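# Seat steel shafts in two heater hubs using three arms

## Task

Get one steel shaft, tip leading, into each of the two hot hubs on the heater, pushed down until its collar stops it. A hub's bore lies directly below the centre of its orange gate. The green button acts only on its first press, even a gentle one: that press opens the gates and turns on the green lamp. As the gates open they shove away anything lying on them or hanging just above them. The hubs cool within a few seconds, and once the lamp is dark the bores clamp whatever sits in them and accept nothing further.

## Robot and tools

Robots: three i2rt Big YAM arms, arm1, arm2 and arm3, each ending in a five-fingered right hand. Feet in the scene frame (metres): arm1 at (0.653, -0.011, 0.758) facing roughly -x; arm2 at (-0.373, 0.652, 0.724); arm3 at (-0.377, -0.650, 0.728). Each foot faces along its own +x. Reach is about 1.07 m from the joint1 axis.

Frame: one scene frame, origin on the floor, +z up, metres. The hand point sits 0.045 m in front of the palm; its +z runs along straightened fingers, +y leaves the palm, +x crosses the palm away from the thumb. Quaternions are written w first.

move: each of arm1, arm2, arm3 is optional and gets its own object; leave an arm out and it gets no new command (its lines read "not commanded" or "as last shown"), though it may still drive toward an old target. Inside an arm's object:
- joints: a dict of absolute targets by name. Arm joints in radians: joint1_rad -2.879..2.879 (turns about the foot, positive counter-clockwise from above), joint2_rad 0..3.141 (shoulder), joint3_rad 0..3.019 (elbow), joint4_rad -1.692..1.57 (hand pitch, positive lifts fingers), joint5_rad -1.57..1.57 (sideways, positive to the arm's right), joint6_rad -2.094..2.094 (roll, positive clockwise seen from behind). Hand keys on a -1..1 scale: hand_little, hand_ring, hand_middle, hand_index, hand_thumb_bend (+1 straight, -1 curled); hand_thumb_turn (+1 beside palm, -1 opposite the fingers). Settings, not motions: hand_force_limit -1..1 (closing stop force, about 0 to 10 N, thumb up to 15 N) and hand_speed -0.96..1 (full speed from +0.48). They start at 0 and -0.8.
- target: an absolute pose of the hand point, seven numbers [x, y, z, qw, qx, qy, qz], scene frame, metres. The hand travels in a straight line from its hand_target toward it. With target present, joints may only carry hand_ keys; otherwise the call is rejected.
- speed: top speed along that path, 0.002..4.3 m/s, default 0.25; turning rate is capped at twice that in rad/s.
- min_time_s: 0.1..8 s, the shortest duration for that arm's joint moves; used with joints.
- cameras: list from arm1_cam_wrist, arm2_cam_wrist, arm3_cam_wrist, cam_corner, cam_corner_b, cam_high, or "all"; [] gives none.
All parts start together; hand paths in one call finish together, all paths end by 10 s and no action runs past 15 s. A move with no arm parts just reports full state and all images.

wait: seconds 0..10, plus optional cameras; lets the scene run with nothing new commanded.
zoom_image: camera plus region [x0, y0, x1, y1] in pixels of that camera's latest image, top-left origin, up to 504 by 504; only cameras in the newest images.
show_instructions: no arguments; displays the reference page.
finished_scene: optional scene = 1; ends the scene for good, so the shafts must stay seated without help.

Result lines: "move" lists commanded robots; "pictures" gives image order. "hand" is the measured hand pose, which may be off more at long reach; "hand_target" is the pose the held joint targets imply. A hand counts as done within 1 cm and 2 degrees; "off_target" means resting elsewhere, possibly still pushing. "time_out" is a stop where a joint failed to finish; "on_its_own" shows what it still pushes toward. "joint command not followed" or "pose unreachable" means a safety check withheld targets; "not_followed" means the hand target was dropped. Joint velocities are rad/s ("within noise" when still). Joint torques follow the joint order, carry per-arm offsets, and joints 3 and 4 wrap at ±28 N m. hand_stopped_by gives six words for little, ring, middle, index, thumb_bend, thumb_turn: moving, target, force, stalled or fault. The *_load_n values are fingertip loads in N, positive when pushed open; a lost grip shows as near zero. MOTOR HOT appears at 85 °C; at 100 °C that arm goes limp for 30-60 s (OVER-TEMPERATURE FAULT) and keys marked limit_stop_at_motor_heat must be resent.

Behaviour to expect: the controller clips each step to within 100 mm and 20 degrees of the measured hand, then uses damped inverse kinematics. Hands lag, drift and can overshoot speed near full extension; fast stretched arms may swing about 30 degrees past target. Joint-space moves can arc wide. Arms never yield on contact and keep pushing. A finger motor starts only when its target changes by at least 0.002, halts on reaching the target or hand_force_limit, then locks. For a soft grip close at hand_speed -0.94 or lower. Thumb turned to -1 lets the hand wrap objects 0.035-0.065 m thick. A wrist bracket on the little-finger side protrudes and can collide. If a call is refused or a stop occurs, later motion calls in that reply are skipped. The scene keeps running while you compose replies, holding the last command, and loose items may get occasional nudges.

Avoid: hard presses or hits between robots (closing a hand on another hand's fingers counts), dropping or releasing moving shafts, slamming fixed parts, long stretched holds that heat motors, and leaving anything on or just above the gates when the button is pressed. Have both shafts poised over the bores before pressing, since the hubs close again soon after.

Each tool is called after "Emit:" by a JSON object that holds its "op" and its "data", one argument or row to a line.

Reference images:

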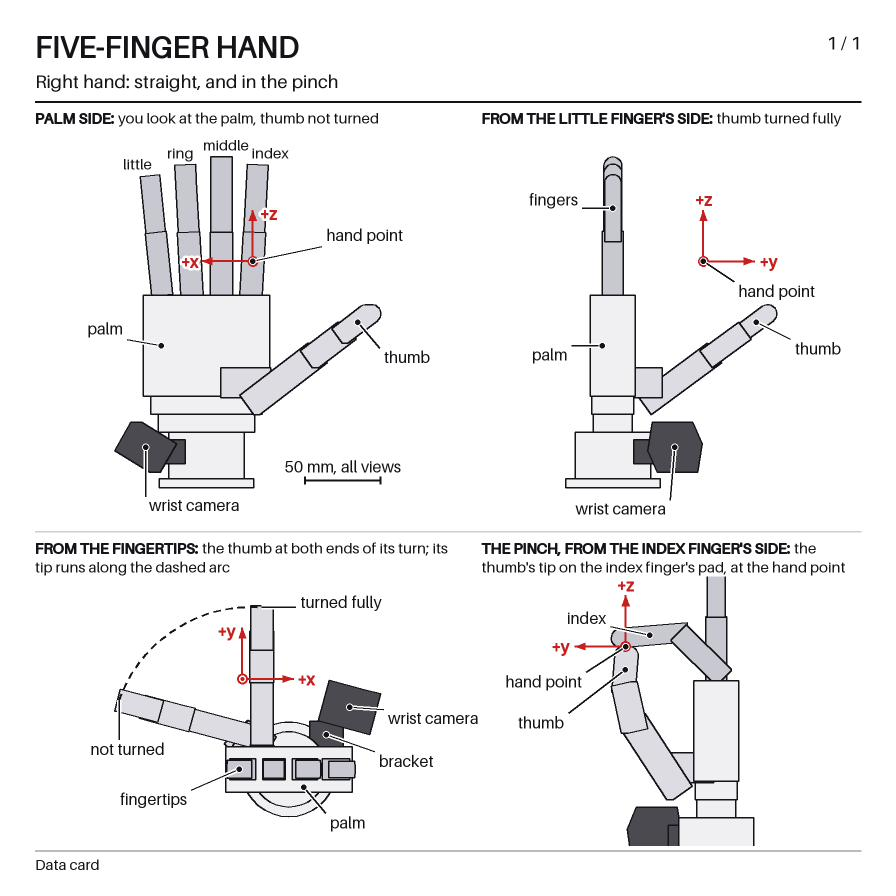

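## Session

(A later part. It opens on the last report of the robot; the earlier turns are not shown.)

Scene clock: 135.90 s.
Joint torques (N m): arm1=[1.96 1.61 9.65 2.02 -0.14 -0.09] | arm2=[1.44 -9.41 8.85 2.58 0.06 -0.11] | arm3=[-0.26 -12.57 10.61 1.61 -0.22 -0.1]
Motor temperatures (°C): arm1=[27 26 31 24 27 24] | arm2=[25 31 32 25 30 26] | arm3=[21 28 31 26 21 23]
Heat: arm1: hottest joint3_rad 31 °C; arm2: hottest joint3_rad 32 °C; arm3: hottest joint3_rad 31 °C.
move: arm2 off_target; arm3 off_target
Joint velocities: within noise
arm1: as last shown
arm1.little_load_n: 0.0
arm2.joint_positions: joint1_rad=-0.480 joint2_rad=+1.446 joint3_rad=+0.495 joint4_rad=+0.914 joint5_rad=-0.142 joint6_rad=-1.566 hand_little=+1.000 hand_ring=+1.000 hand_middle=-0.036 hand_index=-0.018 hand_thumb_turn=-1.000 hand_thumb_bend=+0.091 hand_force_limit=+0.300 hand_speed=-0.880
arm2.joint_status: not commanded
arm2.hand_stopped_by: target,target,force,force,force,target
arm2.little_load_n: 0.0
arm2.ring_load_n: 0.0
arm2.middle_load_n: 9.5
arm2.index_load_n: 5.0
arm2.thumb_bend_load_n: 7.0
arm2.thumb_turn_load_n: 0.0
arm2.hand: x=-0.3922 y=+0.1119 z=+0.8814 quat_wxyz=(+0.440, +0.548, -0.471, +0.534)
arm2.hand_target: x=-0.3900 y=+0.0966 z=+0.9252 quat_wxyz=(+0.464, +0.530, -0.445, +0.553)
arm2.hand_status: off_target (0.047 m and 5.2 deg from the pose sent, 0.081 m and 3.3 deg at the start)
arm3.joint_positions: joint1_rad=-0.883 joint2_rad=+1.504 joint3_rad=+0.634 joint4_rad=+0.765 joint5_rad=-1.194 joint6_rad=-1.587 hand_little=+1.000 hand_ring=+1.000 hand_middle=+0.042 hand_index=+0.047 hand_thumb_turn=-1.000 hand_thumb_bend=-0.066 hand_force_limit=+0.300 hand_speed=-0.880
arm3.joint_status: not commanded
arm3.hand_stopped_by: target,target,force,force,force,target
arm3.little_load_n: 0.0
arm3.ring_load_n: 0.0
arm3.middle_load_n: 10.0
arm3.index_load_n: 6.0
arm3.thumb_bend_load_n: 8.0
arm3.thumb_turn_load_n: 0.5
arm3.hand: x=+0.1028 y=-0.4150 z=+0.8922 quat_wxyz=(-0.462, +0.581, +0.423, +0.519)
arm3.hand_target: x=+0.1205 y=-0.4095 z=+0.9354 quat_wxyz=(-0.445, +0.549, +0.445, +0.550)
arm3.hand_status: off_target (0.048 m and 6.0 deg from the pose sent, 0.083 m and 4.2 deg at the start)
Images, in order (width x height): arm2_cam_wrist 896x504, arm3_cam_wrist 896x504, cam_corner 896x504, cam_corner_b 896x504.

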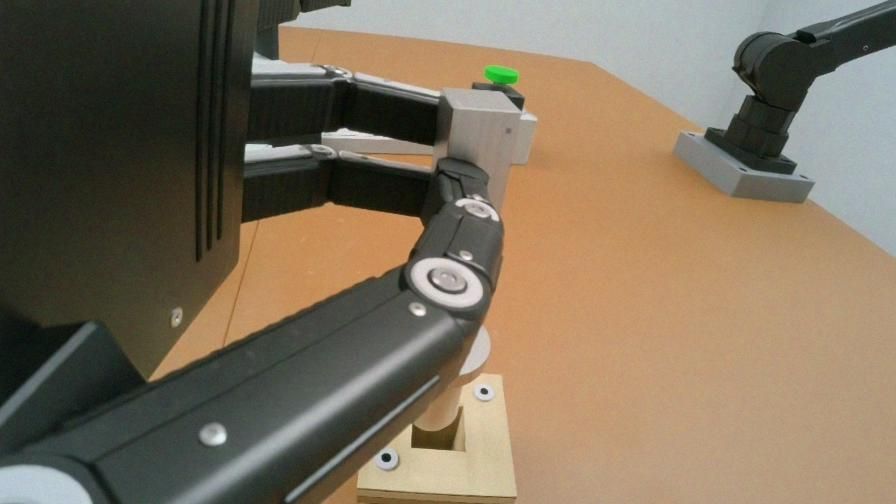

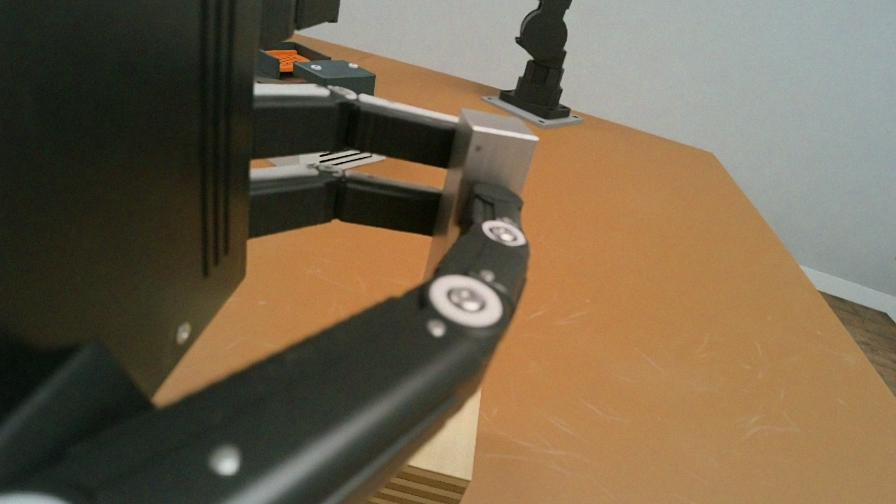

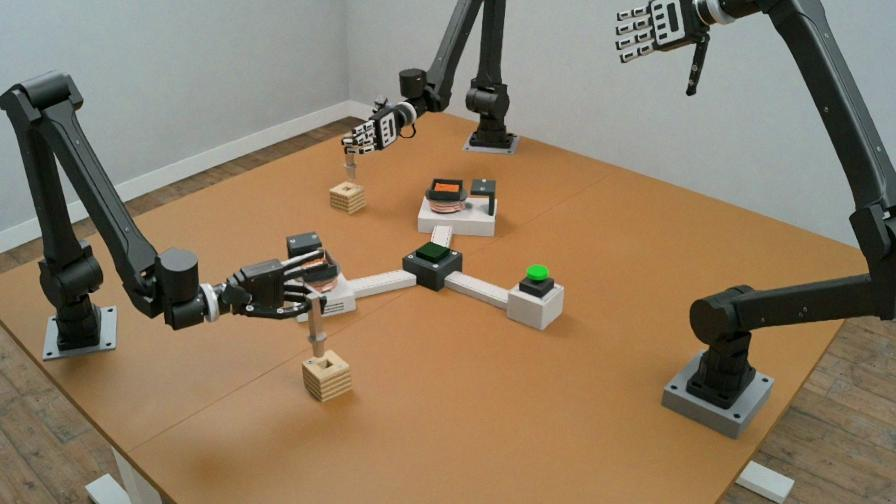

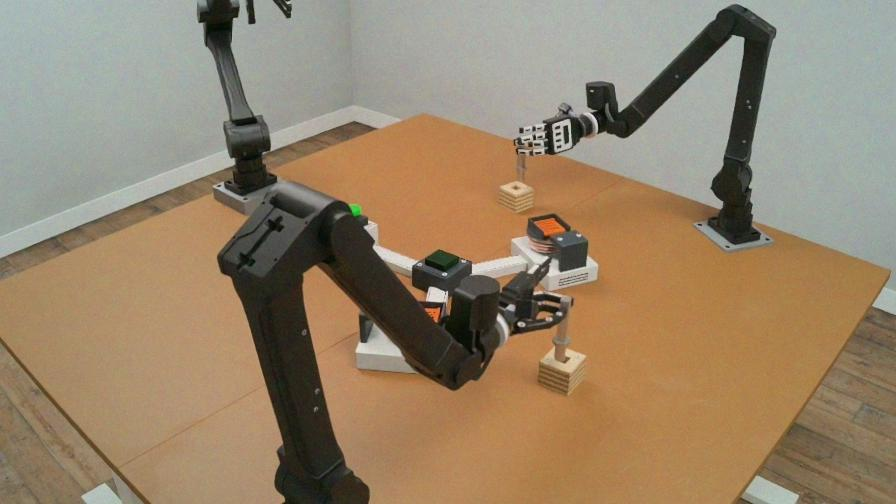

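Emit:
{"op": "move", "data": {
  "arm2": {"target": [-0.390, 0.094, 1.01, 0.4643, 0.5298, -0.4445, 0.5534], "speed": 0.1},
  "arm3": {"target": [0.1235, -0.4085, 1.01, -0.445, 0.5495, 0.445, 0.5495], "speed": 0.1},
  "cameras": ["all"]
}}

Emit:
{"op": "zoom_image", "data": {
  "camera": "cam_corner",
  "region": [400, 150, 520, 260]
}}

Emit:
{"op": "zoom_image", "data": {
  "camera": "cam_corner",
  "region": [260, 210, 390, 340]
}}

Emit:
{"op": "zoom_image", "data": {
  "camera": "cam_high",
  "region": [300, 110, 420, 220]
}}

Emit:
{"op": "zoom_image", "data": {
  "camera": "cam_high",
  "region": [340, 290, 460, 400]
}}

Emit:
{"op": "zoom_image", "data": {
  "camera": "cam_corner_b",
  "region": [500, 195, 620, 305]
}}

Scene clock: 145.23 s.
Joint torques (N m): arm1=[1.96 1.61 9.65 2.03 -0.14 -0.09] | arm2=[1.14 -7.71 12.27 2.73 0.16 -0.1] | arm3=[0.32 -10.99 12.41 1.83 -0.12 -0.06]
Motor temperatures (°C): arm1=[27 26 31 24 27 24] | arm2=[25 31 34 25 30 26] | arm3=[21 28 34 26 21 23]
Heat: arm1: hottest joint3_rad 31 °C; arm2: hottest joint3_rad 34 °C; arm3: hottest joint3_rad 34 °C.
move: arm2 off_target; arm3 off_target
Joint velocities: within noise
arm1: as last shown
arm2.joint_positions: joint1_rad=-0.480 joint2_rad=+1.223 joint3_rad=+0.571 joint4_rad=+0.595 joint5_rad=-0.142 joint6_rad=-1.566 hand_little=+1.000 hand_ring=+1.000 hand_middle=-0.036 hand_index=-0.018 hand_thumb_turn=-1.000 hand_thumb_bend=+0.091 hand_force_limit=+0.300 hand_speed=-0.880
arm2.joint_status: not commanded
arm2.hand_stopped_by: target,target,force,force,force,target
arm2.little_load_n: 0.0
arm2.ring_load_n: 0.0
arm2.middle_load_n: 10.0
arm2.index_load_n: 5.5
arm2.thumb_bend_load_n: 7.0
arm2.thumb_turn_load_n: 0.0
arm2.hand: x=-0.3930 y=+0.1159 z=+0.9497 quat_wxyz=(+0.434, +0.552, -0.477, +0.529)
arm2.hand_target: x=-0.3900 y=+0.0994 z=+1.0102 quat_wxyz=(+0.464, +0.529, -0.445, +0.554)
arm2.hand_status: off_target (0.064 m and 6.3 deg from the pose sent, 0.130 m and 5.2 deg at the start)
arm3.joint_positions: joint1_rad=-0.883 joint2_rad=+1.348 joint3_rad=+0.717 joint4_rad=+0.520 joint5_rad=-1.194 joint6_rad=-1.583 hand_little=+1.000 hand_ring=+1.000 hand_middle=+0.042 hand_index=+0.047 hand_thumb_turn=-1.000 hand_thumb_bend=-0.066 hand_force_limit=+0.300 hand_speed=-0.880
arm3.joint_status: not commanded
arm3.hand_stopped_by: target,target,force,force,force,target
arm3.little_load_n: 0.0
arm3.ring_load_n: 0.0
arm3.middle_load_n: 10.0
arm3.index_load_n: 6.0
arm3.thumb_bend_load_n: 8.0
arm3.thumb_turn_load_n: 0.5
arm3.hand: x=+0.1055 y=-0.4153 z=+0.9596 quat_wxyz=(-0.464, +0.584, +0.421, +0.517)
arm3.hand_target: x=+0.1196 y=-0.4098 z=+1.0100 quat_wxyz=(-0.445, +0.549, +0.445, +0.550)
arm3.hand_status: off_target (0.054 m and 6.5 deg from the pose sent, 0.120 m and 5.9 deg at the start)
pictures: arm1_cam_wrist, arm2_cam_wrist, arm3_cam_wrist, cam_corner, cam_corner_b, cam_high
Images, in order (width x height): arm1_cam_wrist 896x504, arm2_cam_wrist 896x504, arm3_cam_wrist 896x504, cam_corner 896x504, cam_corner_b 896x504, cam_high 896x504.

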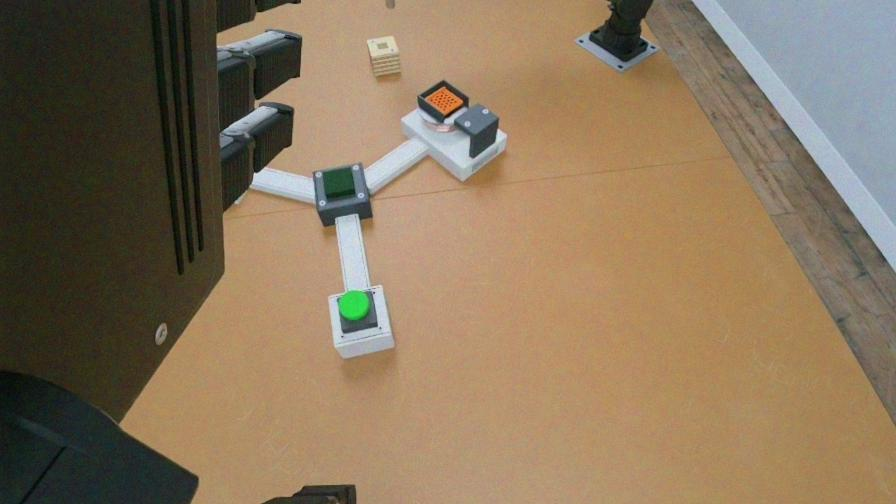

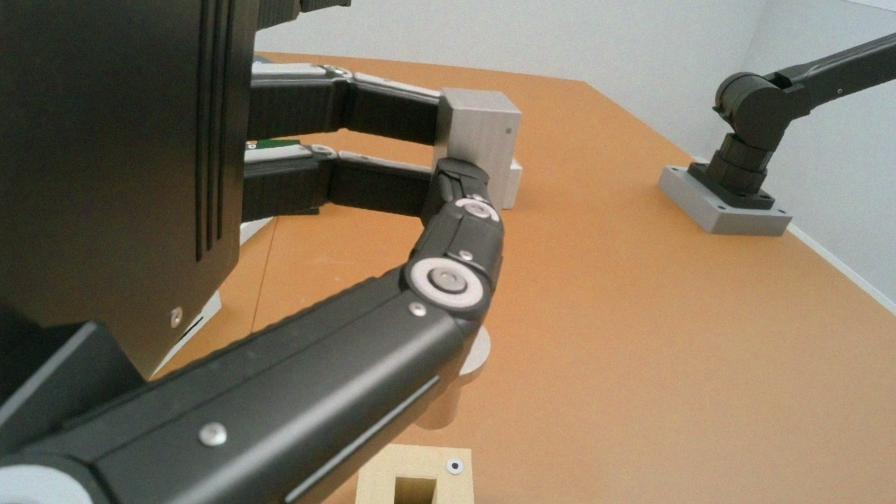

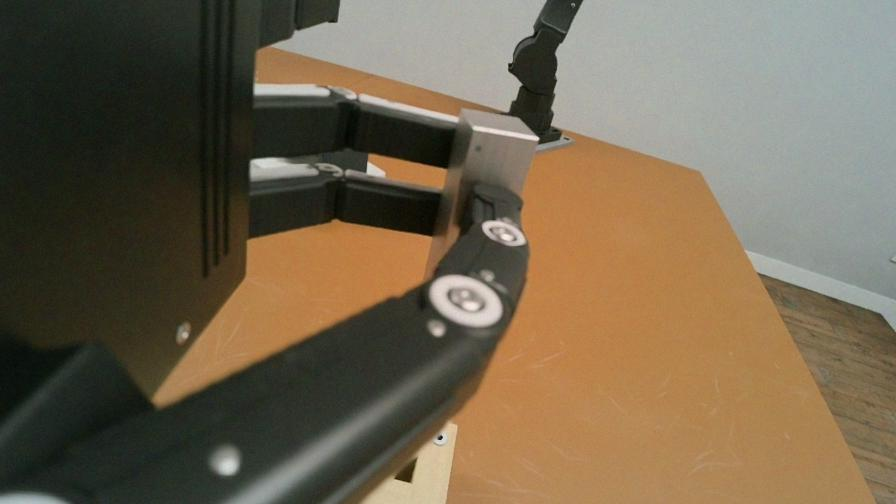

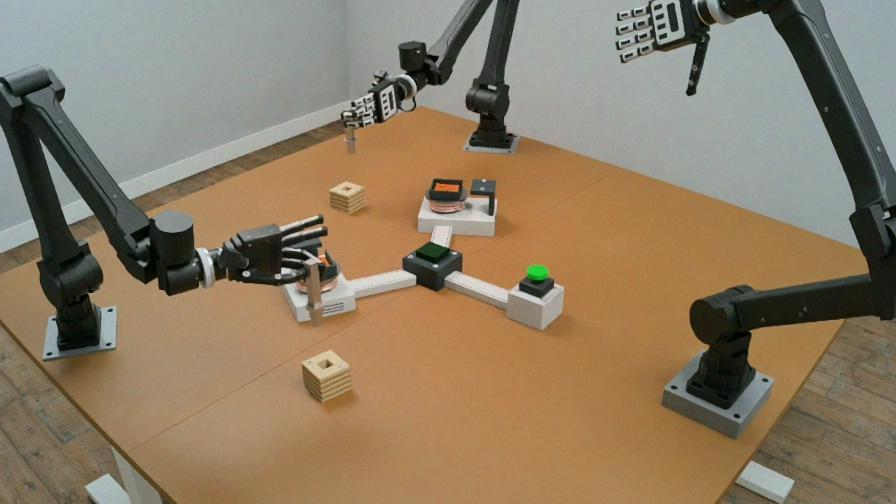

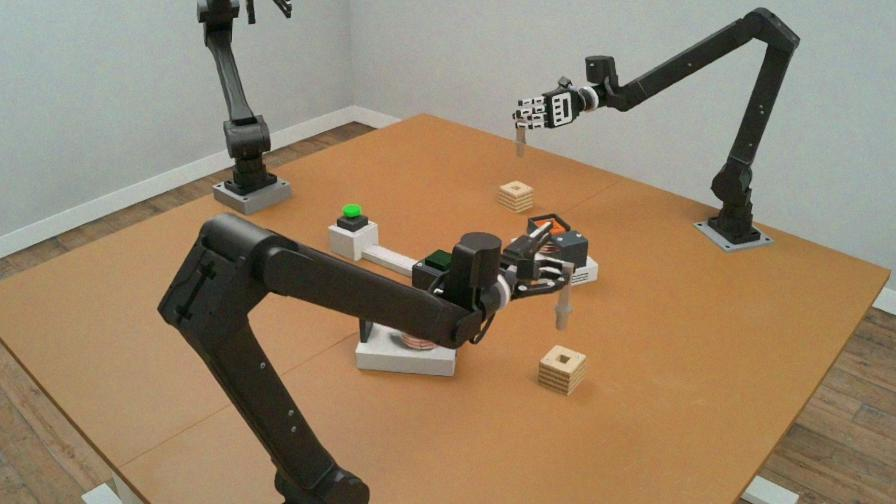

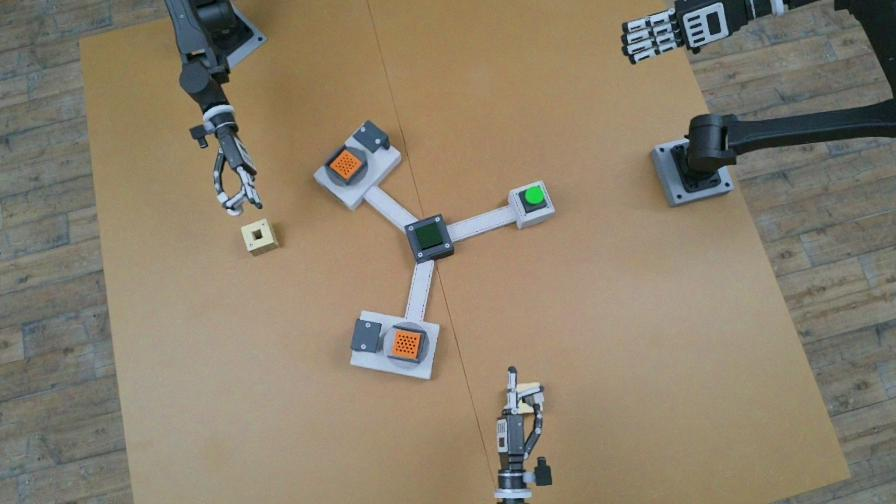

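Scaled by 4.200 from the camera's image (finer frame: 1280x720).

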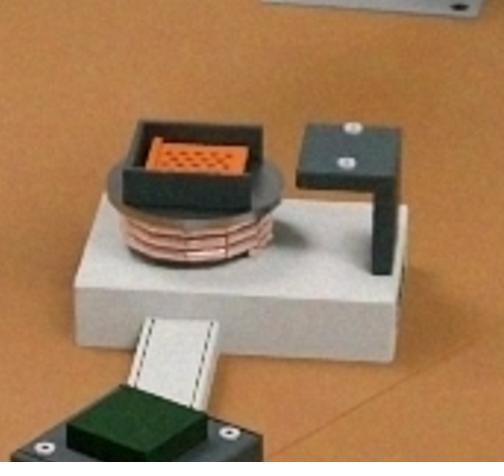

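Scaled by 3.877 from the camera's image (finer frame: 1280x720).

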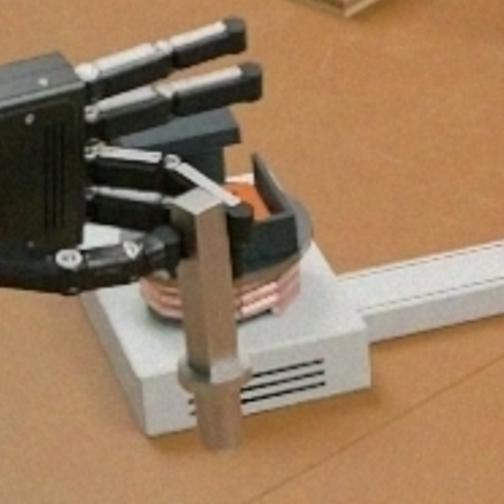

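Scaled by 4.200 from the camera's image (finer frame: 1280x720).

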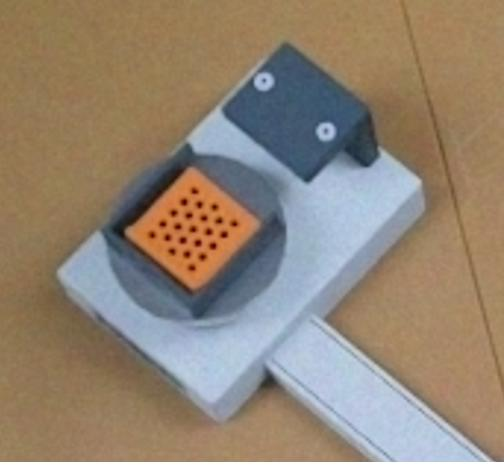

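Scaled by 4.200 from the camera's image (finer frame: 1280x720).

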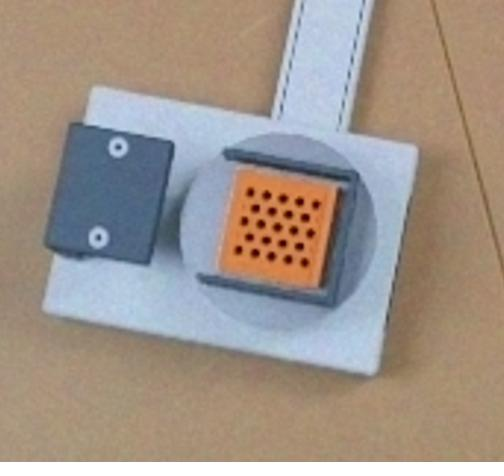

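Scaled by 4.200 from the camera's image (finer frame: 1280x720).

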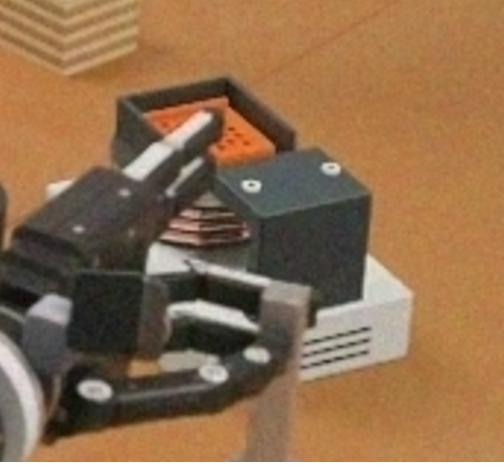

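Emit:
{"op": "move", "data": {
  "arm2": {"target": [-0.150, 0.183, 1.03, 0.1273, 0.6759, -0.0569, 0.7238], "speed": 0.14},
  "arm3": {"target": [-0.091, -0.231, 1.025, -0.5506, 0.3989, 0.5702, 0.4612], "speed": 0.14},
  "cameras": ["all"]
}}

Scene clock: 152.20 s.
Joint torques (N m): arm1=[2.02 1.55 9.65 2.02 -0.14 -0.1] | arm2=[1.44 -5.95 11.86 3.18 0.07 -0.09] | arm3=[1.32 -9.93 8.49 2.61 -0.1 -0.19]
Motor temperatures (°C): arm1=[27 26 31 24 26 24] | arm2=[25 31 34 25 30 26] | arm3=[21 28 34 26 21 23]
Heat: arm1: hottest joint3_rad 31 °C; arm2: hottest joint3_rad 34 °C; arm3: hottest joint3_rad 34 °C.
move: arm2 off_target; arm3 off_target
Joint velocities: within noise
arm1: as last shown
arm2.joint_positions: joint1_rad=-0.369 joint2_rad=+1.237 joint3_rad=+0.588 joint4_rad=+0.708 joint5_rad=-1.156 joint6_rad=-1.502 hand_little=+1.000 hand_ring=+1.000 hand_middle=-0.036 hand_index=-0.018 hand_thumb_turn=-1.000 hand_thumb_bend=+0.091 hand_force_limit=+0.300 hand_speed=-0.880
arm2.joint_status: not commanded
arm2.hand_stopped_by: target,target,force,force,force,target
arm2.little_load_n: 0.0
arm2.ring_load_n: 0.0
arm2.middle_load_n: 10.0
arm2.index_load_n: 5.0
arm2.thumb_bend_load_n: 7.0
arm2.thumb_turn_load_n: 0.0
arm2.hand: x=-0.1578 y=+0.2020 z=+0.9790 quat_wxyz=(+0.089, +0.688, -0.105, +0.713)
arm2.hand_target: x=-0.1517 y=+0.1875 z=+1.0298 quat_wxyz=(+0.128, +0.676, -0.057, +0.724)
arm2.hand_status: off_target (0.055 m and 7.3 deg from the pose sent, 0.265 m and 66.1 deg at the start)
arm3.joint_positions: joint1_rad=-0.377 joint2_rad=+1.212 joint3_rad=+0.648 joint4_rad=+0.549 joint5_rad=-1.156 joint6_rad=-1.596 hand_little=+1.000 hand_ring=+1.000 hand_middle=+0.042 hand_index=+0.047 hand_thumb_turn=-1.000 hand_thumb_bend=-0.066 hand_force_limit=+0.300 hand_speed=-0.880
arm3.joint_status: not commanded
arm3.hand_stopped_by: target,target,force,force,force,target
arm3.little_load_n: 0.0
arm3.ring_load_n: 0.0
arm3.middle_load_n: 10.0
arm3.index_load_n: 6.0
arm3.thumb_bend_load_n: 8.0
arm3.thumb_turn_load_n: 0.5
arm3.hand: x=-0.0872 y=-0.2339 z=+0.9989 quat_wxyz=(-0.561, +0.433, +0.557, +0.434)
arm3.hand_target: x=-0.0914 y=-0.2314 z=+1.0247 quat_wxyz=(-0.551, +0.399, +0.570, +0.461)
arm3.hand_status: off_target (0.027 m and 5.3 deg from the pose sent, 0.277 m and 29.8 deg at the start)
pictures: arm1_cam_wrist, arm2_cam_wrist, arm3_cam_wrist, cam_corner, cam_corner_b, cam_high
Images, in order (width x height): arm1_cam_wrist 896x504, arm2_cam_wrist 896x504, arm3_cam_wrist 896x504, cam_corner 896x504, cam_corner_b 896x504, cam_high 896x504.

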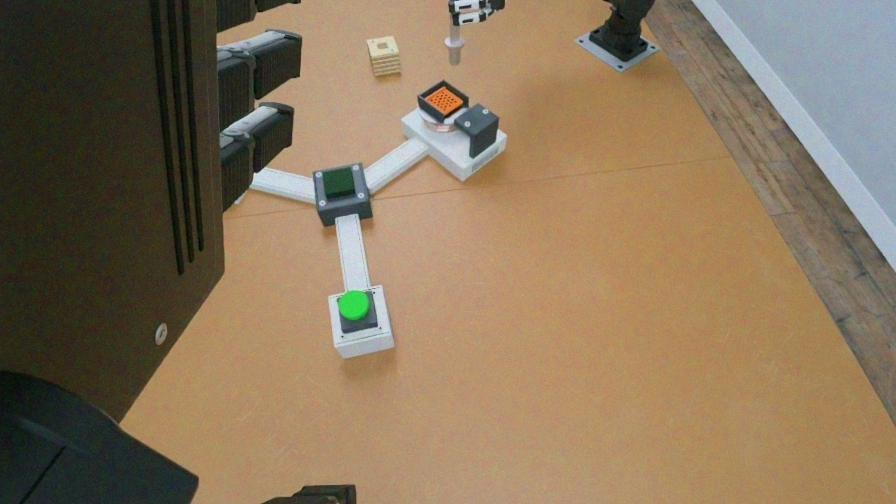

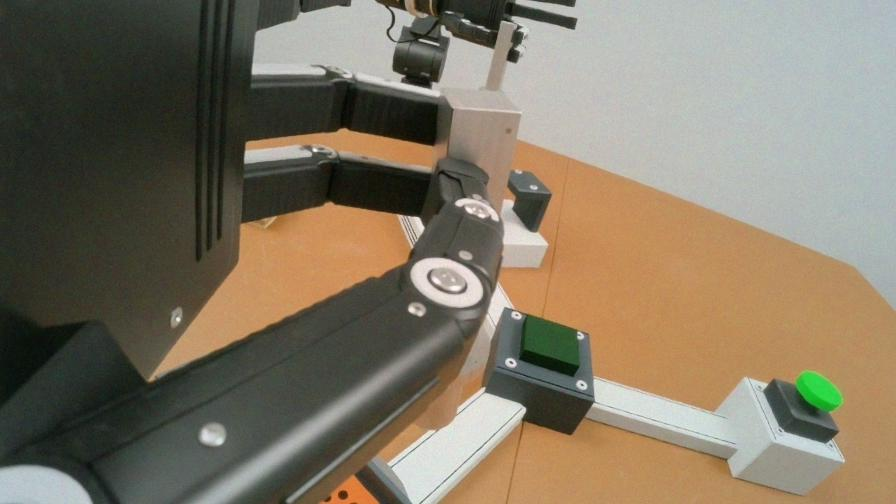

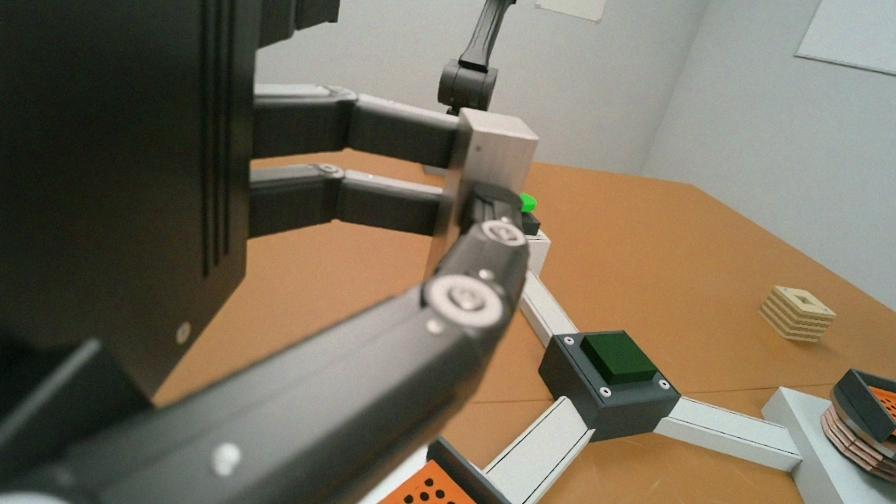

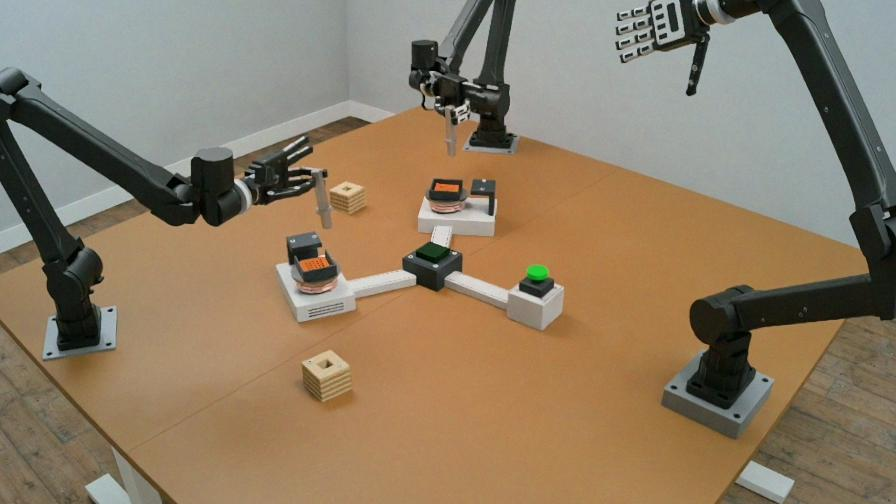

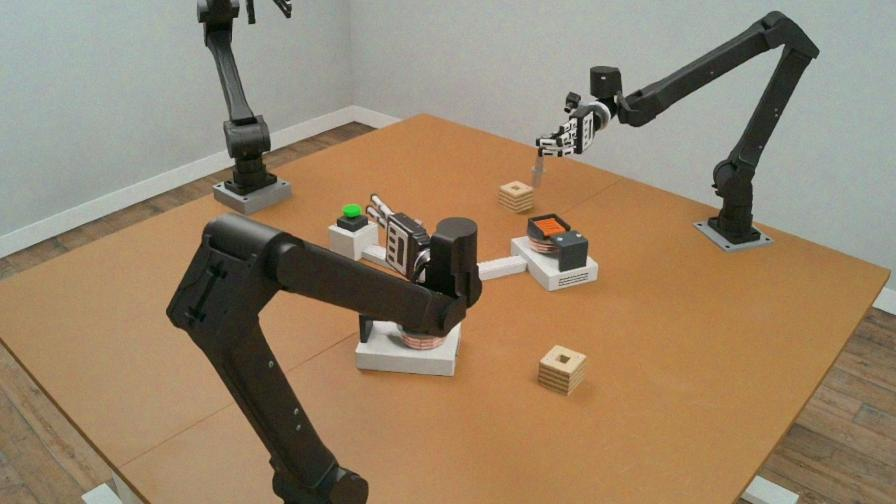

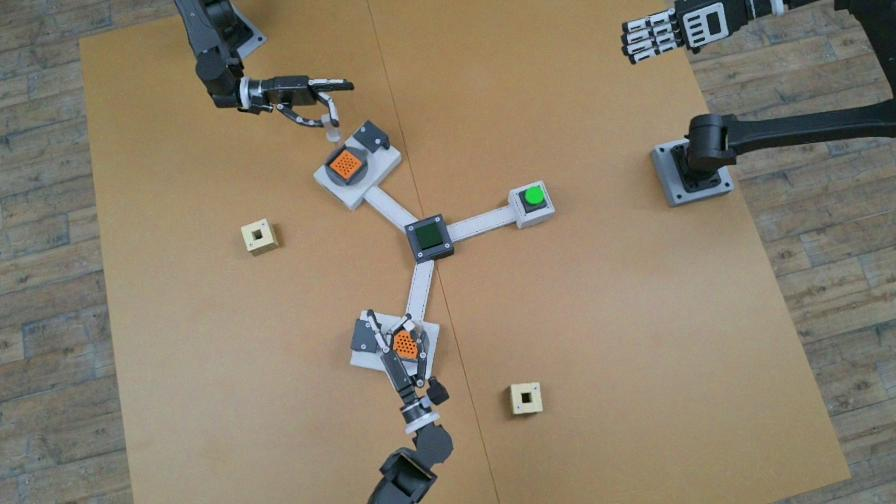

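Emit:
{"op": "zoom_image", "data": {
  "camera": "cam_high",
  "region": [340, 290, 460, 400]
}}

Emit:
{"op": "zoom_image", "data": {
  "camera": "cam_high",
  "region": [280, 80, 400, 190]
}}

Emit:
{"op": "zoom_image", "data": {
  "camera": "cam_corner",
  "region": [250, 140, 390, 340]
}}

Emit:
{"op": "zoom_image", "data": {
  "camera": "cam_corner",
  "region": [390, 80, 530, 240]
}}

Emit:
{"op": "zoom_image", "data": {
  "camera": "cam_corner_b",
  "region": [480, 110, 640, 310]
}}

Scaled by 4.200 from the camera's image (finer frame: 1280x720).

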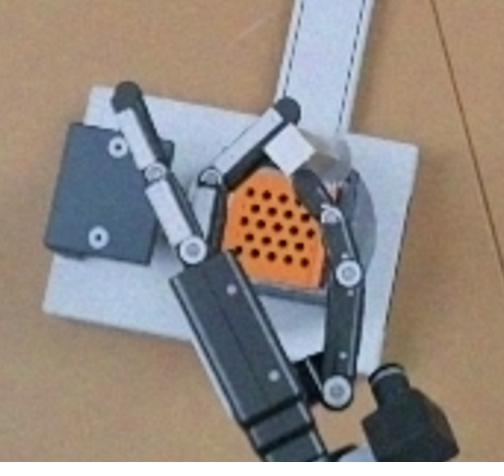

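Scaled by 4.200 from the camera's image (finer frame: 1280x720).

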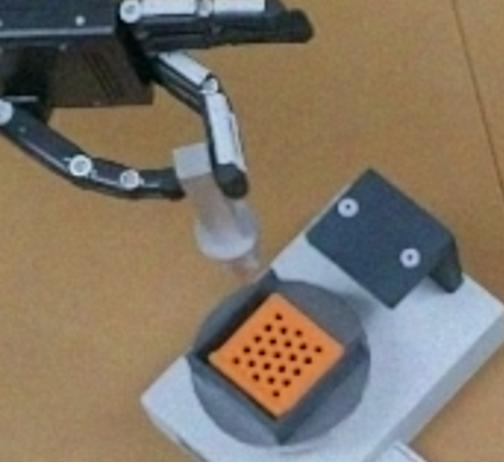

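Scaled by 2.520 from the camera's image (finer frame: 1280x720).

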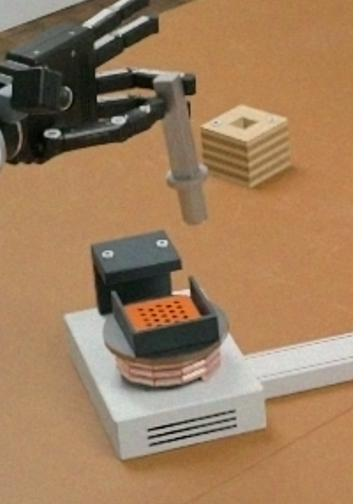

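Scaled by 3.150 from the camera's image (finer frame: 1280x720).

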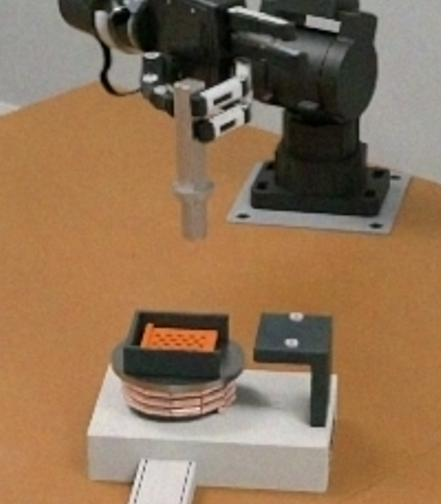

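Scaled by 2.520 from the camera's image (finer frame: 1280x720).

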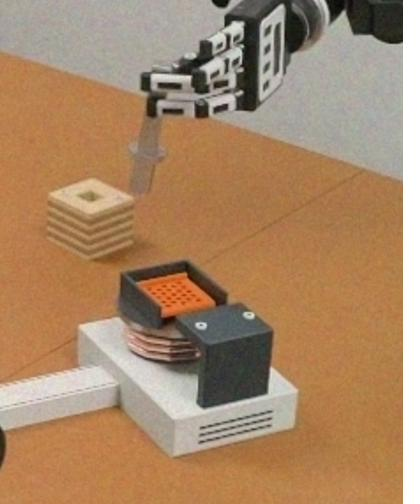

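Emit:
{"op": "zoom_image", "data": {
  "camera": "cam_corner",
  "region": [420, 90, 500, 170]
}}

Emit:
{"op": "zoom_image", "data": {
  "camera": "cam_corner_b",
  "region": [500, 120, 580, 200]
}}

Emit:
{"op": "zoom_image", "data": {
  "camera": "cam_high",
  "region": [300, 100, 360, 160]
}}

Emit:
{"op": "zoom_image", "data": {
  "camera": "arm1_cam_wrist",
  "region": [390, 0, 510, 110]
}}

Emit:
{"op": "zoom_image", "data": {
  "camera": "arm2_cam_wrist",
  "region": [380, 0, 600, 220]
}}

Scaled by 6.300 from the camera's image (finer frame: 1280x720).

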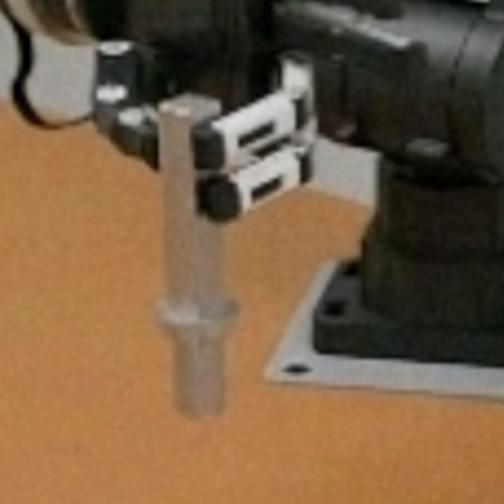

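Scaled by 6.300 from the camera's image (finer frame: 1280x720).

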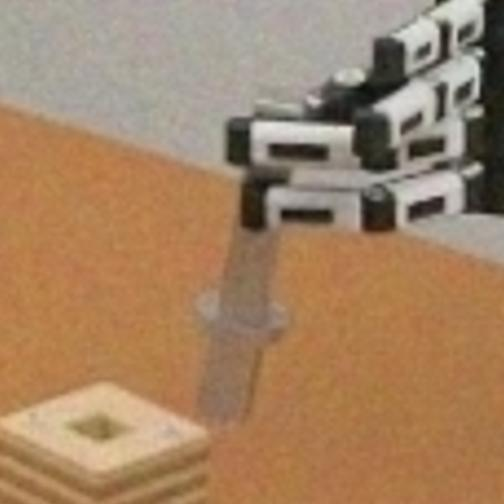

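Scaled by 8.400 from the camera's image (finer frame: 1280x720).

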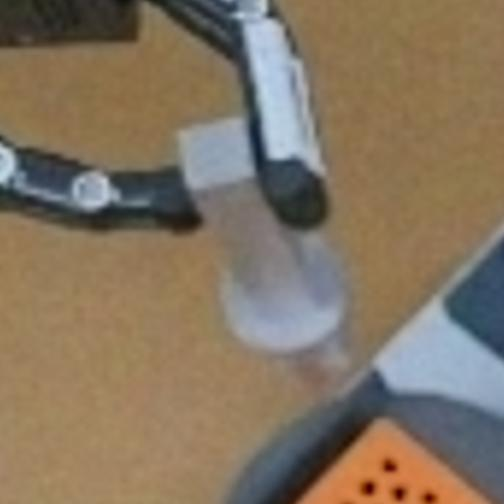

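Scaled by 4.200 from the camera's image (finer frame: 1280x720).

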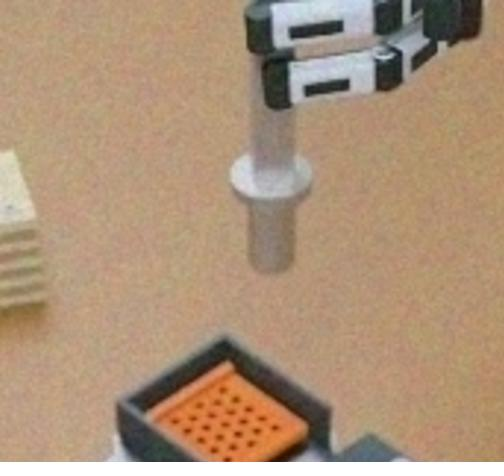

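Scaled by 2.291 from the camera's image (finer frame: 1280x720).

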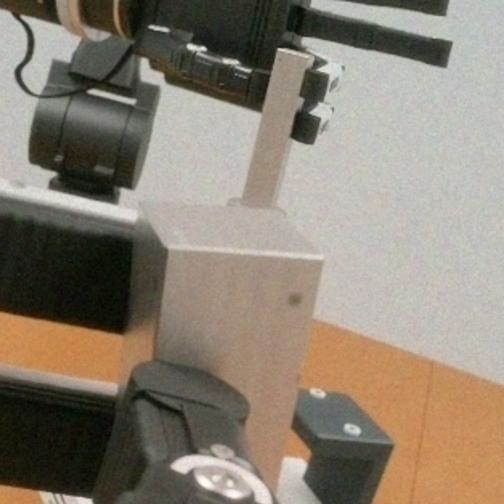

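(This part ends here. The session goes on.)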